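# Assemble printed parts onto jig pins, or press CALL

## Task

The customer is waiting. Seat both loose printed parts on their proper pins in the jig, placed as the drawing shows. If this kit ought not to be assembled, do this instead: with the gripper closed, press the blue CALL button from above until it is fully down, keep it there for one second, and touch no kit part, the jig or the drawing. If you do assemble, do not touch CALL.

## Robot and tools

Robot: two arms, left_arm and right_arm. Each has six joints and a two-finger gripper. In every row and every per-joint list the joint order is waist, shoulder, elbow, wrist pitch, wrist yaw, wrist roll. Wrist yaw is sign-reversed on both arms: its numbers run opposite to the arm's own convention, both in what you send and in what comes back. Stated joint ranges in radians: waist -2.880 to 2.880, shoulder 0.000 to 3.142, elbow 0.000 to 3.019, wrist pitch -1.693 to 1.571, wrist yaw -1.571 to 1.571, wrist roll -2.094 to 2.094. The real limits may differ from these by up to 0.084 rad either way. A target more than 0.084 rad beyond a stated end, and farther out than the joint's current angle, gets the call refused. A target past the real end is clipped to that end, and the result then reports "joint sent to its limit".

Frame: all hand positions, orientations and targets are in the scene frame. Its origin is at table-top height, halfway between the two nominal bases. +z points up, +x points out over the table, and left_arm sits on the +y side. Arm names do not match image left and right. Calibrated bases: left_arm at (+0.007, +0.272, 0) m with quat_wxyz (+1.000, 0, 0, -0.013); right_arm at (+0.027, -0.339, 0) m with quat_wxyz (+1.000, 0, 0, -0.008). The gripper's fingers point along its +z axis and close along its y axis. end_effector_position is the spot between the pads, roughly 1 cm short of the fingertips. Reported pose can be off by a few cm, more so at long reach.

A row always has 14 numbers, even when only one arm moves. The first seven are left_arm: six absolute joint angles in radians (a pose, not an offset), then the gripper opening. The last seven are right_arm in the same layout. Opening runs from -1 (closed) to +1 (fully open). Between the two ends, the fingers go to where grip_measured reads the value you wrote. To keep one arm or gripper unchanged, resend its current Joint targets and its current tool command. A 0 for the opening is a real command, not a placeholder.

Tools:
- execute_actions(actions, cameras): actions is a list of actions. Each action is a table of at most 15 rows, one row per 1/30 s control step. A table with fewer rows repeats its last row for the remaining steps. An empty actions list returns the full state plus images. cameras takes names, ["all"], or []. An unknown name invalidates the call.
- move(target, speed, blend, opening_speed, grip_force, blocking, cameras): target is one 14-number row, or a list of up to 15 rows visited in order. All joints move in step along joint-space paths, so the grippers trace curves. The paths do not avoid obstacles or the other arm. speed is the top speed in rad/s for whichever joint has the farthest to go: 0.01 to 12.57, default 0.5. You can give one value, or one per target. blend, in rad, rounds the corners at intermediate targets; 0 means stop at each one. opening_speed is the gripper rate on the -1..+1 scale per second, minimum 0.2. grip_force is the per-pad force cap in newtons, 10 to 50; it stays in effect until you change it, and a lower cap makes the gripper close slowly. blocking=false returns after about 0.5 s while the motion continues, and a new move replaces it. The result adds a move: line giving the outcome: done, off_target (at rest more than 0.035 rad from target), moving, held or fault. It may also show limits=held. Neither done nor off_target tells you whether anything is being touched.
- wait(seconds): 0 to 10 s. The robot holds its last command, and any running move keeps going.
- stop(): brakes a running move. Fast moves need more room to stop.
- zoom_image(camera, region): camera is one of cam_high, cam_over, cam_left_wrist, cam_right_wrist. region is [x0, y0, x1, y1] in pixels of that camera's most recent image, with the origin at the top-left, at most 504 by 504.
- finished_scene(scene): ends the scene for good. scene is 1 and may be omitted.

Cameras: cam_high, cam_over, cam_left_wrist and cam_right_wrist, each 672x504.

Results: Joint positions and Joint velocities come as one block per arm, in joint order in rad and rad/s. The last entry of each block is the finger-pad gap in m; 0.094 is fully open. "within noise" means that arm is still. Joint targets are the angles the joints are currently being driven toward. Tool commands are the current gripper commands. grip_measured is the measured opening on the -1..1 scale. With nothing held it reads slightly wide, and on a firmly gripped hard part it reads a little narrow. Joint torques are in N m, in joint order, and include gravity, an offset and noise; torques 3 and 4 wrap at ±28. Calls that run actions also list joint positions at some steps. "joint command not followed" means the clearance check altered or blocked that arm's targets. MOTOR HOT means a motor is at 85 °C. OVER-TEMPERATURE FAULT means the arm has gone limp and dropped for 30 to 60 s or more.

Motion limits: each step, a joint's target is kept within a set lead of its measured angle. If a target would move the gripper more than 110 mm at once, that arm's step is scaled back. Long motions therefore take several actions, and an unfinished motion may need to be commanded again.

Avoid: letting anything fall or leaving it off the table; dropping parts or releasing them while they move; striking fixed or heavy objects; slamming or pushing hard; any contact or squeeze between the two arms, including one gripper closing on the other's fingers; and overheating from holding loads, reaching far out, or pushing against unreachable poses. Close gently, with opening_speed, on anything fragile. To release, command an opening well above grip_measured.

Each tool is called after "Call:" as name(argument=value, ...) on one line, values as JSON.

## Session

Call:
execute_actions(actions=[])

Scene clock: 0.00 s.
left_arm: end_effector_position=(+0.3191, +0.4443, +0.1504) grip_measured=+1.000 end_effector_quat_wxyz=(+0.181, +0.171, +0.961, +0.121) | right_arm: end_effector_position=(+0.3073, -0.0740, +0.2355) grip_measured=+1.000 end_effector_quat_wxyz=(-0.015, +0.854, -0.520, +0.014)
Joint positions: left_arm=[0.556 1.04 0.73 -0.825 -0.049 0.87 0.094] | right_arm=[0.784 1.326 1.244 -1.453 -0.02 -1.282 0.094]
Joint velocities: within noise
Joint torques (N m): no reading
Heat: left arm: hottest wrist yaw 31 °C; right arm: hottest shoulder 31 °C.
Joint targets: left_arm=[0.556 1.040 0.756 -0.822 -0.049 0.870] | right_arm=[0.784 1.323 1.271 -1.452 -0.020 -1.282]
Tool commands: left_gripper/opening=+1.0 right_gripper/opening=+1.0

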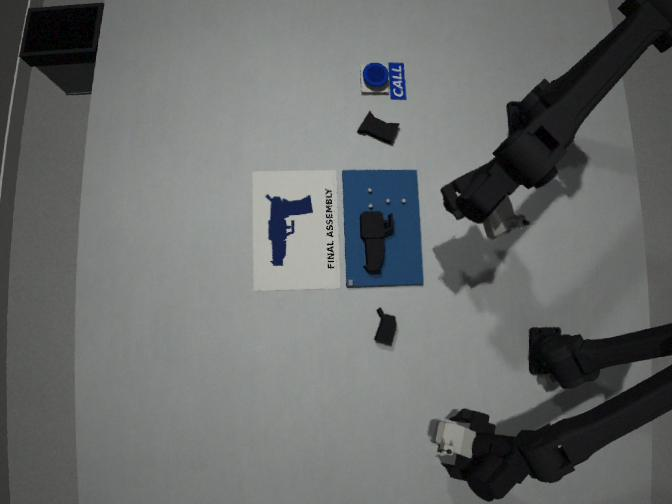

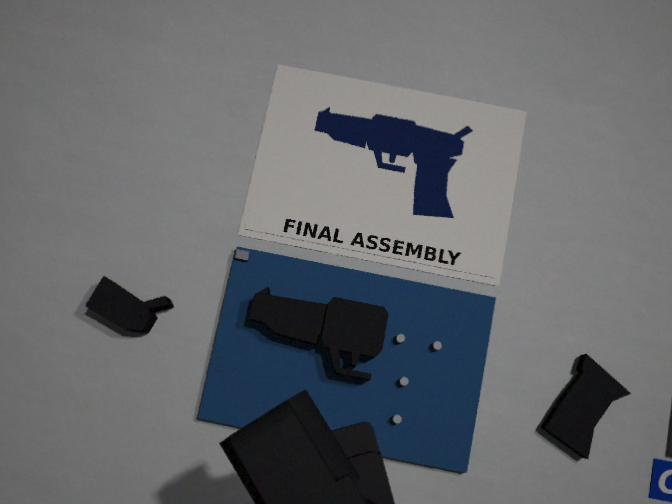

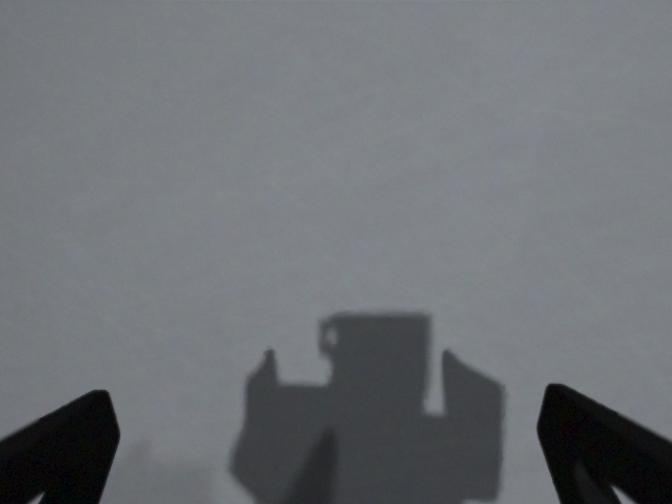

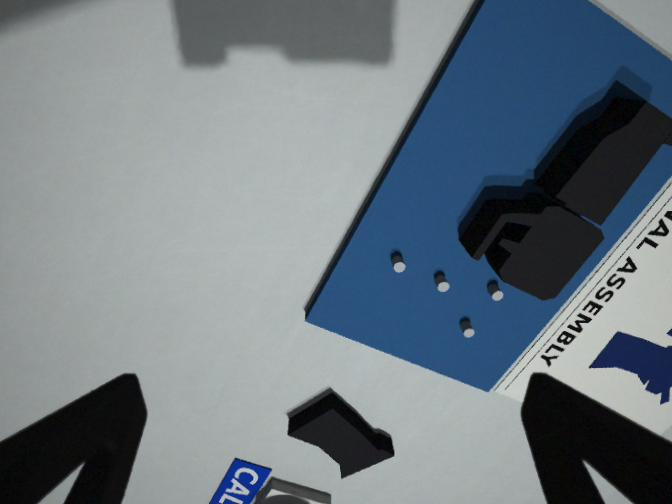

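Call:
zoom_image(camera="cam_over", region=[190, 60, 530, 480])

Call:
zoom_image(camera="cam_high", region=[340, 50, 440, 150])

Scaled by 1.200.

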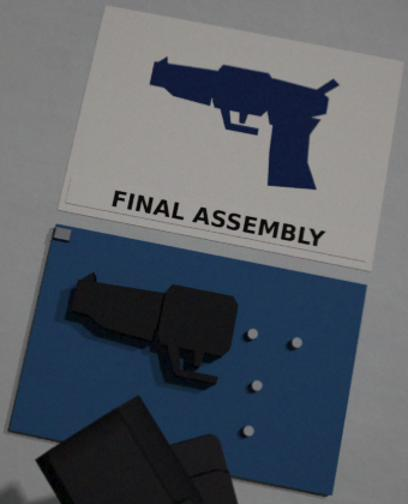

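Scaled by 5.040.

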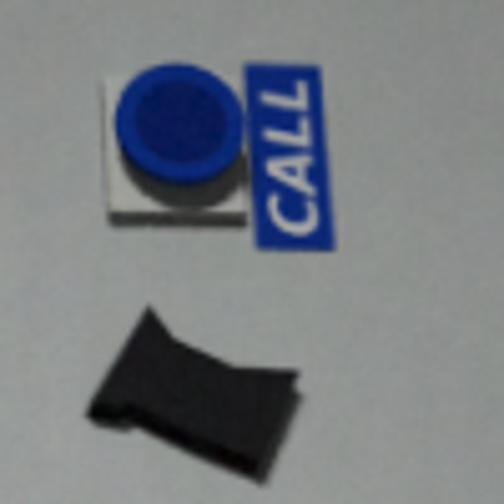

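Call:
move(target=[0.556,1.04,0.756,-0.822,-0.049,0.87,1,-0.13,1.57,1.45,-1.451,-0.02,0,-1], speed=0.9, cameras=["cam_high","cam_right_wrist"])

Scene clock: 14.23 s.
left_arm: end_effector_position=(+0.3191, +0.4443, +0.1504) grip_measured=+1.000 end_effector_quat_wxyz=(+0.181, +0.171, +0.961, +0.121) | right_arm: end_effector_position=(+0.4706, -0.4127, +0.1946) grip_measured=-0.983 end_effector_quat_wxyz=(-0.031, +0.071, +0.997, -0.007)
Joint positions: left_arm=[0.556 1.04 0.73 -0.825 -0.049 0.87 0.094] | right_arm=[-0.14 1.567 1.39 -1.453 -0.02 -0.014 0.001]
Joint torques (N m): left_arm=[1.03 -6.77 11.37 0.84 0 0.02] | right_arm=[0.5 -11.16 13.74 0.39 0.02 0.03]
Heat: left arm: hottest elbow 32 °C; right arm: hottest shoulder 32 °C.
Joint targets: left_arm=[0.556 1.040 0.756 -0.822 -0.049 0.870] | right_arm=[-0.130 1.570 1.450 -1.451 -0.020 0.000]
move: off_target (right_arm); right_arm: the elbow is farthest, 0.060 rad from its target
Images, in order (width x height): cam_high 672x504, cam_right_wrist 672x504.

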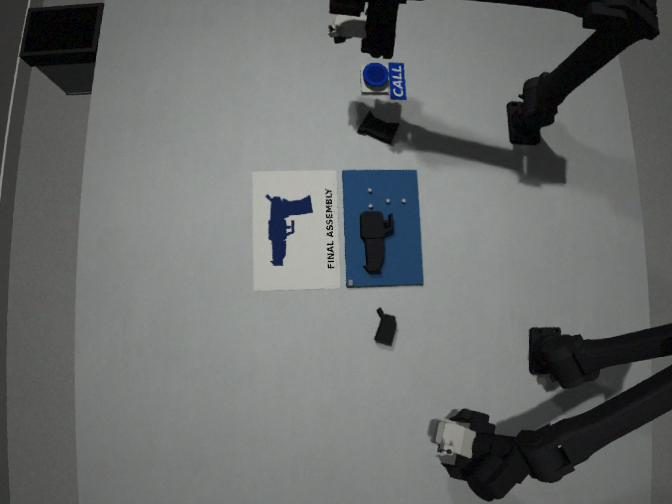

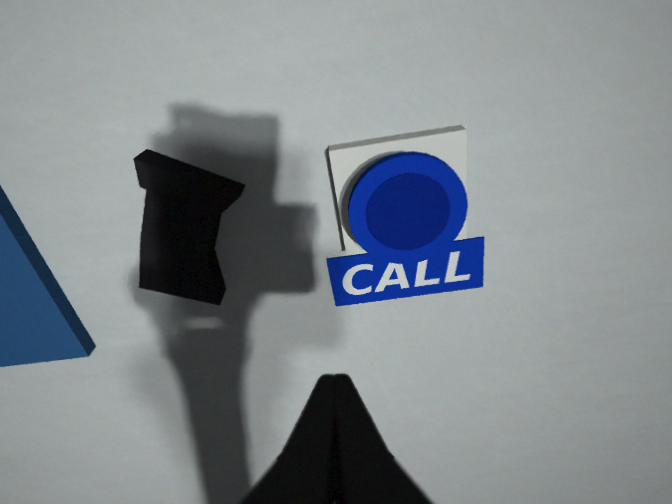

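Call:
move(target=[0.556,1.04,0.756,-0.822,-0.049,0.87,1,-0.225,1.57,1.28,-1.22,-0.02,0,-1], cameras=["cam_high","cam_right_wrist"])

Scene clock: 19.37 s.
left_arm: end_effector_position=(+0.3191, +0.4443, +0.1504) grip_measured=+1.000 end_effector_quat_wxyz=(+0.181, +0.171, +0.961, +0.121) | right_arm: end_effector_position=(+0.4804, -0.4543, +0.1522) grip_measured=-0.983 end_effector_quat_wxyz=(+0.023, +0.114, +0.993, -0.013)
Joint positions: left_arm=[0.556 1.04 0.73 -0.825 -0.049 0.87 0.094] | right_arm=[-0.225 1.571 1.281 -1.232 -0.02 -0.012 0.001]
Joint torques (N m): left_arm=[0.97 -6.71 11.37 0.77 -0.03 0.03] | right_arm=[-0.26 -11.28 8.69 0.92 0.03 0.04]
Heat: left arm: hottest elbow 32 °C; right arm: hottest shoulder 32 °C.
Joint targets: left_arm=[0.556 1.040 0.756 -0.822 -0.049 0.870] | right_arm=[-0.225 1.570 1.280 -1.220 -0.020 0.000]
move: done
Images, in order (width x height): cam_high 672x504, cam_right_wrist 672x504.

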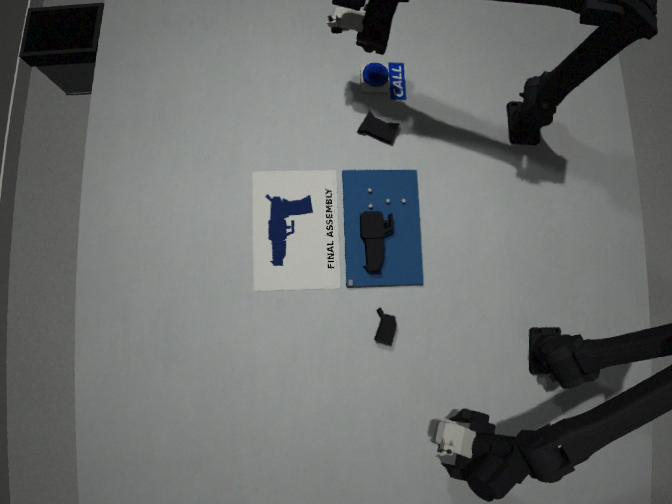

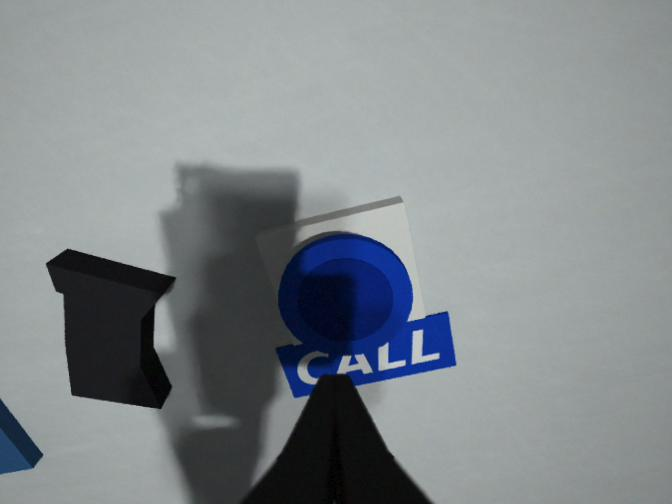

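Call:
move(target=[0.556,1.04,0.756,-0.822,-0.049,0.87,1,-0.233,1.64,1.15,-1.065,-0.02,0,-1], cameras=["cam_right_wrist"])

Scene clock: 23.50 s.
left_arm: end_effector_position=(+0.3191, +0.4443, +0.1504) grip_measured=+1.000 end_effector_quat_wxyz=(+0.181, +0.171, +0.961, +0.121) | right_arm: end_effector_position=(+0.4650, -0.4505, +0.0699) grip_measured=-0.983 end_effector_quat_wxyz=(-0.006, +0.114, +0.993, -0.009)
Joint positions: left_arm=[0.556 1.04 0.73 -0.825 -0.049 0.87 0.094] | right_arm=[-0.225 1.652 1.147 -1.076 -0.02 -0.012 0.001]
Joint torques (N m): left_arm=[1.08 -6.59 11.33 0.85 0 0.05] | right_arm=[-0.79 -12.63 8.24 0.81 0.02 0.04]
Heat: left arm: hottest elbow 33 °C; right arm: hottest shoulder 32 °C.
Joint targets: left_arm=[0.556 1.040 0.756 -0.822 -0.049 0.870] | right_arm=[-0.233 1.640 1.150 -1.065 -0.020 0.000]
move: done
Images, in order (width x height): cam_right_wrist 672x504.

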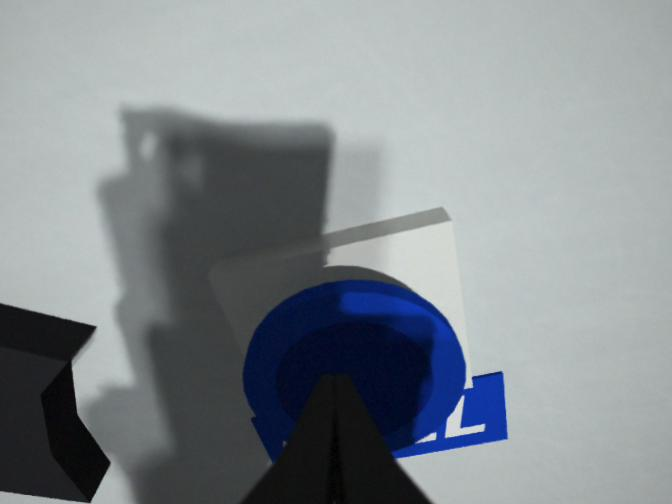

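Call:
move(target=[0.556,1.04,0.756,-0.822,-0.049,0.87,1,-0.246,1.645,1.095,-1.005,-0.02,0,-1], speed=0.2, cameras=["cam_right_wrist","cam_high"])

Scene clock: 29.63 s.
left_arm: end_effector_position=(+0.3191, +0.4443, +0.1504) grip_measured=+1.000 end_effector_quat_wxyz=(+0.181, +0.171, +0.961, +0.121) | right_arm: end_effector_position=(+0.4580, -0.4534, +0.0541) grip_measured=-0.983 end_effector_quat_wxyz=(+0.000, +0.119, +0.993, -0.010)
Joint positions: left_arm=[0.556 1.04 0.73 -0.825 -0.049 0.87 0.094] | right_arm=[-0.235 1.652 1.099 -1.016 -0.02 -0.012 0.001]
Joint torques (N m): left_arm=[1.26 -6.89 11.36 0.83 0.01 0.05] | right_arm=[-1.03 -11.87 7.36 0.85 0.02 0.04]
Heat: left arm: hottest elbow 33 °C; right arm: hottest shoulder 32 °C.
Joint targets: left_arm=[0.556 1.040 0.756 -0.822 -0.049 0.870] | right_arm=[-0.246 1.645 1.095 -1.005 -0.020 0.000]
move: done
Images, in order (width x height): cam_high 672x504, cam_right_wrist 672x504.

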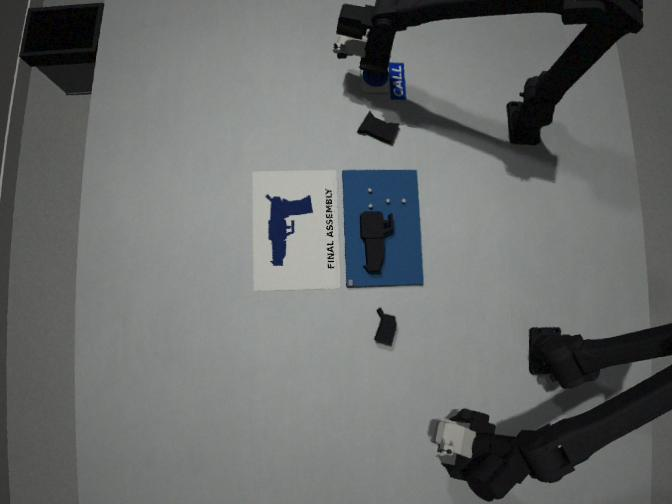

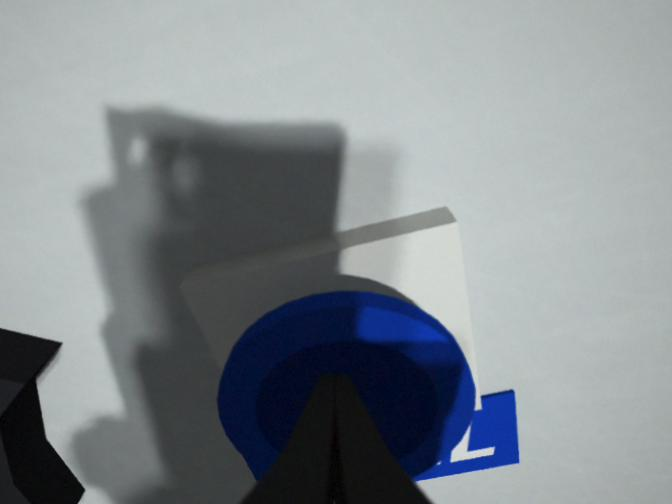

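Call:
move(target=[0.556,1.04,0.756,-0.822,-0.049,0.87,1,-0.252,1.655,1.055,-0.955,-0.02,0,-1], speed=0.1, cameras=["cam_right_wrist"])

Scene clock: 31.47 s.
left_arm: end_effector_position=(+0.3191, +0.4443, +0.1504) grip_measured=+1.000 end_effector_quat_wxyz=(+0.181, +0.171, +0.961, +0.121) | right_arm: end_effector_position=(+0.4558, -0.4535, +0.0461) grip_measured=-0.983 end_effector_quat_wxyz=(+0.009, +0.120, +0.993, -0.011)
Joint positions: left_arm=[0.556 1.04 0.73 -0.825 -0.049 0.87 0.094] | right_arm=[-0.236 1.649 1.07 -0.973 -0.02 -0.012 0.001]
Joint torques (N m): left_arm=[0.85 -6.53 11.36 0.75 -0.01 0.05] | right_arm=[-1.44 -10.87 6.43 1.06 0.03 0.03]
Heat: left arm: hottest elbow 33 °C; right arm: hottest shoulder 32 °C.
Joint targets: left_arm=[0.556 1.040 0.756 -0.822 -0.049 0.870] | right_arm=[-0.252 1.655 1.055 -0.955 -0.020 0.000]
move: done
Images, in order (width x height): cam_right_wrist 672x504.

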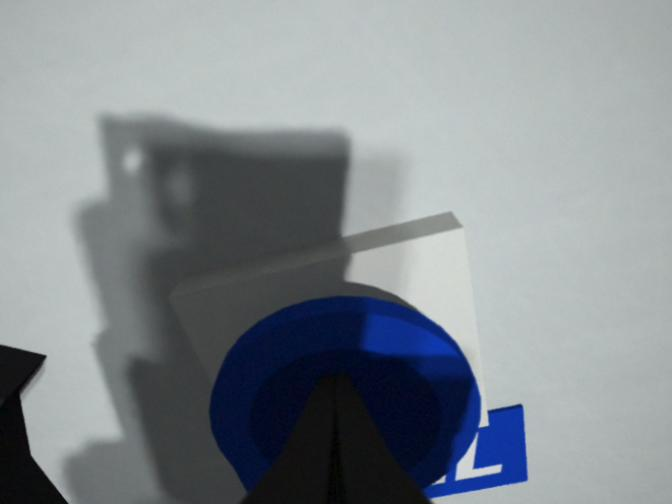

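Call:
move(target=[0.556,1.04,0.756,-0.822,-0.049,0.87,1,-0.252,1.67,1.015,-0.93,-0.02,0,-1], speed=0.1, cameras=["cam_right_wrist"])

Call:
move(target=[0.556,1.04,0.756,-0.822,-0.049,0.87,1,-0.252,1.69,0.98,-0.9,-0.02,0,-1], speed=0.1, cameras=["cam_right_wrist"])

Scene clock: 33.33 s.
left_arm: end_effector_position=(+0.3191, +0.4443, +0.1504) grip_measured=+1.000 end_effector_quat_wxyz=(+0.181, +0.171, +0.961, +0.121) | right_arm: end_effector_position=(+0.4549, -0.4533, +0.0425) grip_measured=-0.983 end_effector_quat_wxyz=(+0.019, +0.120, +0.993, -0.013)
Joint positions: left_arm=[0.556 1.04 0.73 -0.825 -0.049 0.87 0.094] | right_arm=[-0.236 1.641 1.048 -0.938 -0.02 -0.012 0.001]
Joint torques (N m): left_arm=[1.26 -6.59 11.38 0.8 0.01 0.05] | right_arm=[-1.38 -8.88 5.01 0.81 0.03 0.04]
Heat: left arm: hottest elbow 33 °C; right arm: hottest shoulder 32 °C.
Joint targets: left_arm=[0.556 1.040 0.756 -0.822 -0.049 0.870] | right_arm=[-0.252 1.670 1.015 -0.930 -0.020 0.000]
move: done
Images, in order (width x height): cam_right_wrist 672x504.

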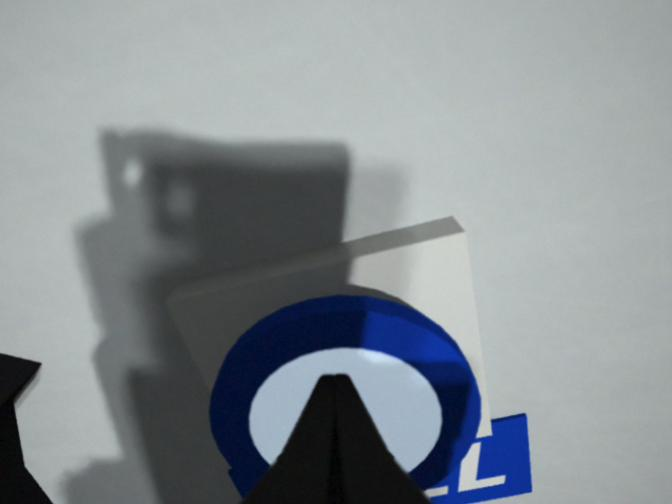

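Scene clock: 34.07 s.
left_arm: end_effector_position=(+0.3191, +0.4443, +0.1504) grip_measured=+1.000 end_effector_quat_wxyz=(+0.181, +0.171, +0.961, +0.121) | right_arm: end_effector_position=(+0.4540, -0.4530, +0.0416) grip_measured=-0.983 end_effector_quat_wxyz=(+0.029, +0.120, +0.992, -0.014)
Joint positions: left_arm=[0.556 1.04 0.73 -0.825 -0.049 0.87 0.094] | right_arm=[-0.236 1.628 1.029 -0.91 -0.02 -0.012 0.001]
Joint torques (N m): left_arm=[1.08 -7 11.4 0.73 -0.03 0.06] | right_arm=[-1.44 -6.24 3.69 0.88 0.03 0.04]
Heat: left arm: hottest elbow 33 °C; right arm: hottest shoulder 32 °C.
Joint targets: left_arm=[0.556 1.040 0.756 -0.822 -0.049 0.870] | right_arm=[-0.252 1.690 0.980 -0.900 -0.020 0.000]
move: off_target (right_arm); right_arm: the shoulder is farthest, 0.062 rad from its target
Images, in order (width x height): cam_right_wrist 672x504.

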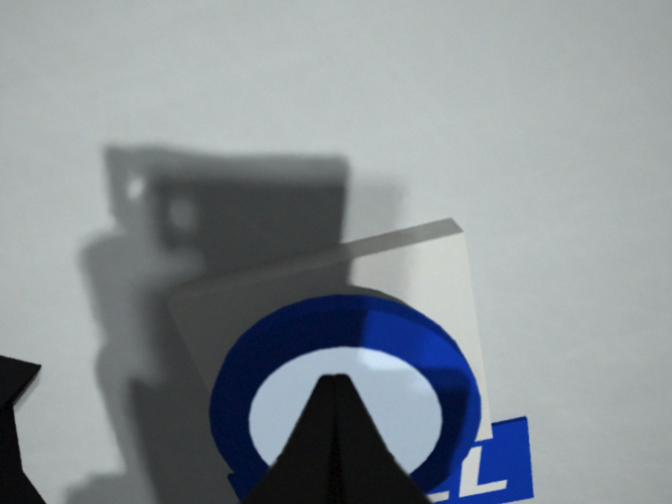

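Lit and bottomed. Hold, then lift.

Call:
wait(seconds=1.3)

Call:
move(target=[[0.556,1.04,0.756,-0.822,-0.049,0.87,1,-0.25,1.645,1.095,-1.0,-0.02,0,-1],[0.556,1.04,0.756,-0.822,-0.049,0.87,1,-0.235,1.6,1.25,-1.2,-0.02,0,-1]], speed=[0.15,0.4], blend=0.03, cameras=["cam_right_wrist"])

Scene clock: 36.73 s.
left_arm: end_effector_position=(+0.3191, +0.4443, +0.1504) grip_measured=+1.000 end_effector_quat_wxyz=(+0.181, +0.171, +0.961, +0.121) | right_arm: end_effector_position=(+0.4540, -0.4530, +0.0416) grip_measured=-0.983 end_effector_quat_wxyz=(+0.029, +0.120, +0.992, -0.014)
Joint positions: left_arm=[0.556 1.04 0.73 -0.825 -0.049 0.87 0.094] | right_arm=[-0.236 1.628 1.029 -0.91 -0.02 -0.012 0.001]
Joint torques (N m): left_arm=[1.14 -6.89 11.22 0.83 -0.01 0.02] | right_arm=[-1.38 -6.36 3.69 0.92 0.03 0.04]
Heat: left arm: hottest elbow 34 °C; right arm: hottest shoulder 32 °C.
Joint targets: left_arm=[0.556 1.040 0.756 -0.822 -0.049 0.870] | right_arm=[-0.252 1.690 0.980 -0.900 -0.020 0.000]
Tool commands: left_gripper/opening=+1.0 right_gripper/opening=-1.0
wait: 1.30 s; at rest from the start

Scene clock: 38.47 s.
left_arm: end_effector_position=(+0.3191, +0.4443, +0.1504) grip_measured=+1.000 end_effector_quat_wxyz=(+0.181, +0.171, +0.961, +0.121) | right_arm: end_effector_position=(+0.4598, -0.4552, +0.1083) grip_measured=-0.983 end_effector_quat_wxyz=(-0.014, +0.120, +0.993, -0.008)
Joint positions: left_arm=[0.556 1.04 0.73 -0.825 -0.049 0.87 0.094] | right_arm=[-0.238 1.606 1.202 -1.191 -0.02 -0.012 0.001]
Joint torques (N m): left_arm=[1.03 -6.48 11.44 0.88 0.01 0.04] | right_arm=[-0.21 -11.99 12.4 -0.03 0.02 0.04]
Heat: left arm: hottest elbow 34 °C; right arm: hottest shoulder 32 °C.
Joint targets: left_arm=[0.556 1.040 0.756 -0.822 -0.049 0.870] | right_arm=[-0.235 1.600 1.250 -1.200 -0.020 0.000]
move: off_target (right_arm); right_arm: the elbow is farthest, 0.048 rad from its target
Images, in order (width x height): cam_right_wrist 672x504.

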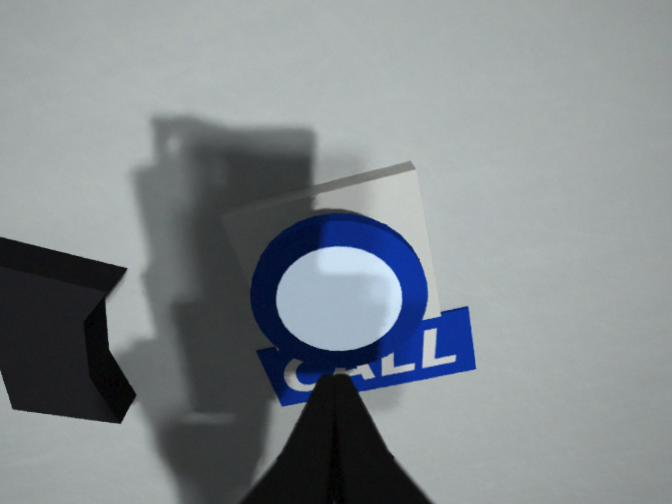

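Light stays on: the call registered.

Call:
finished_scene()

The scene is finished: the task was done.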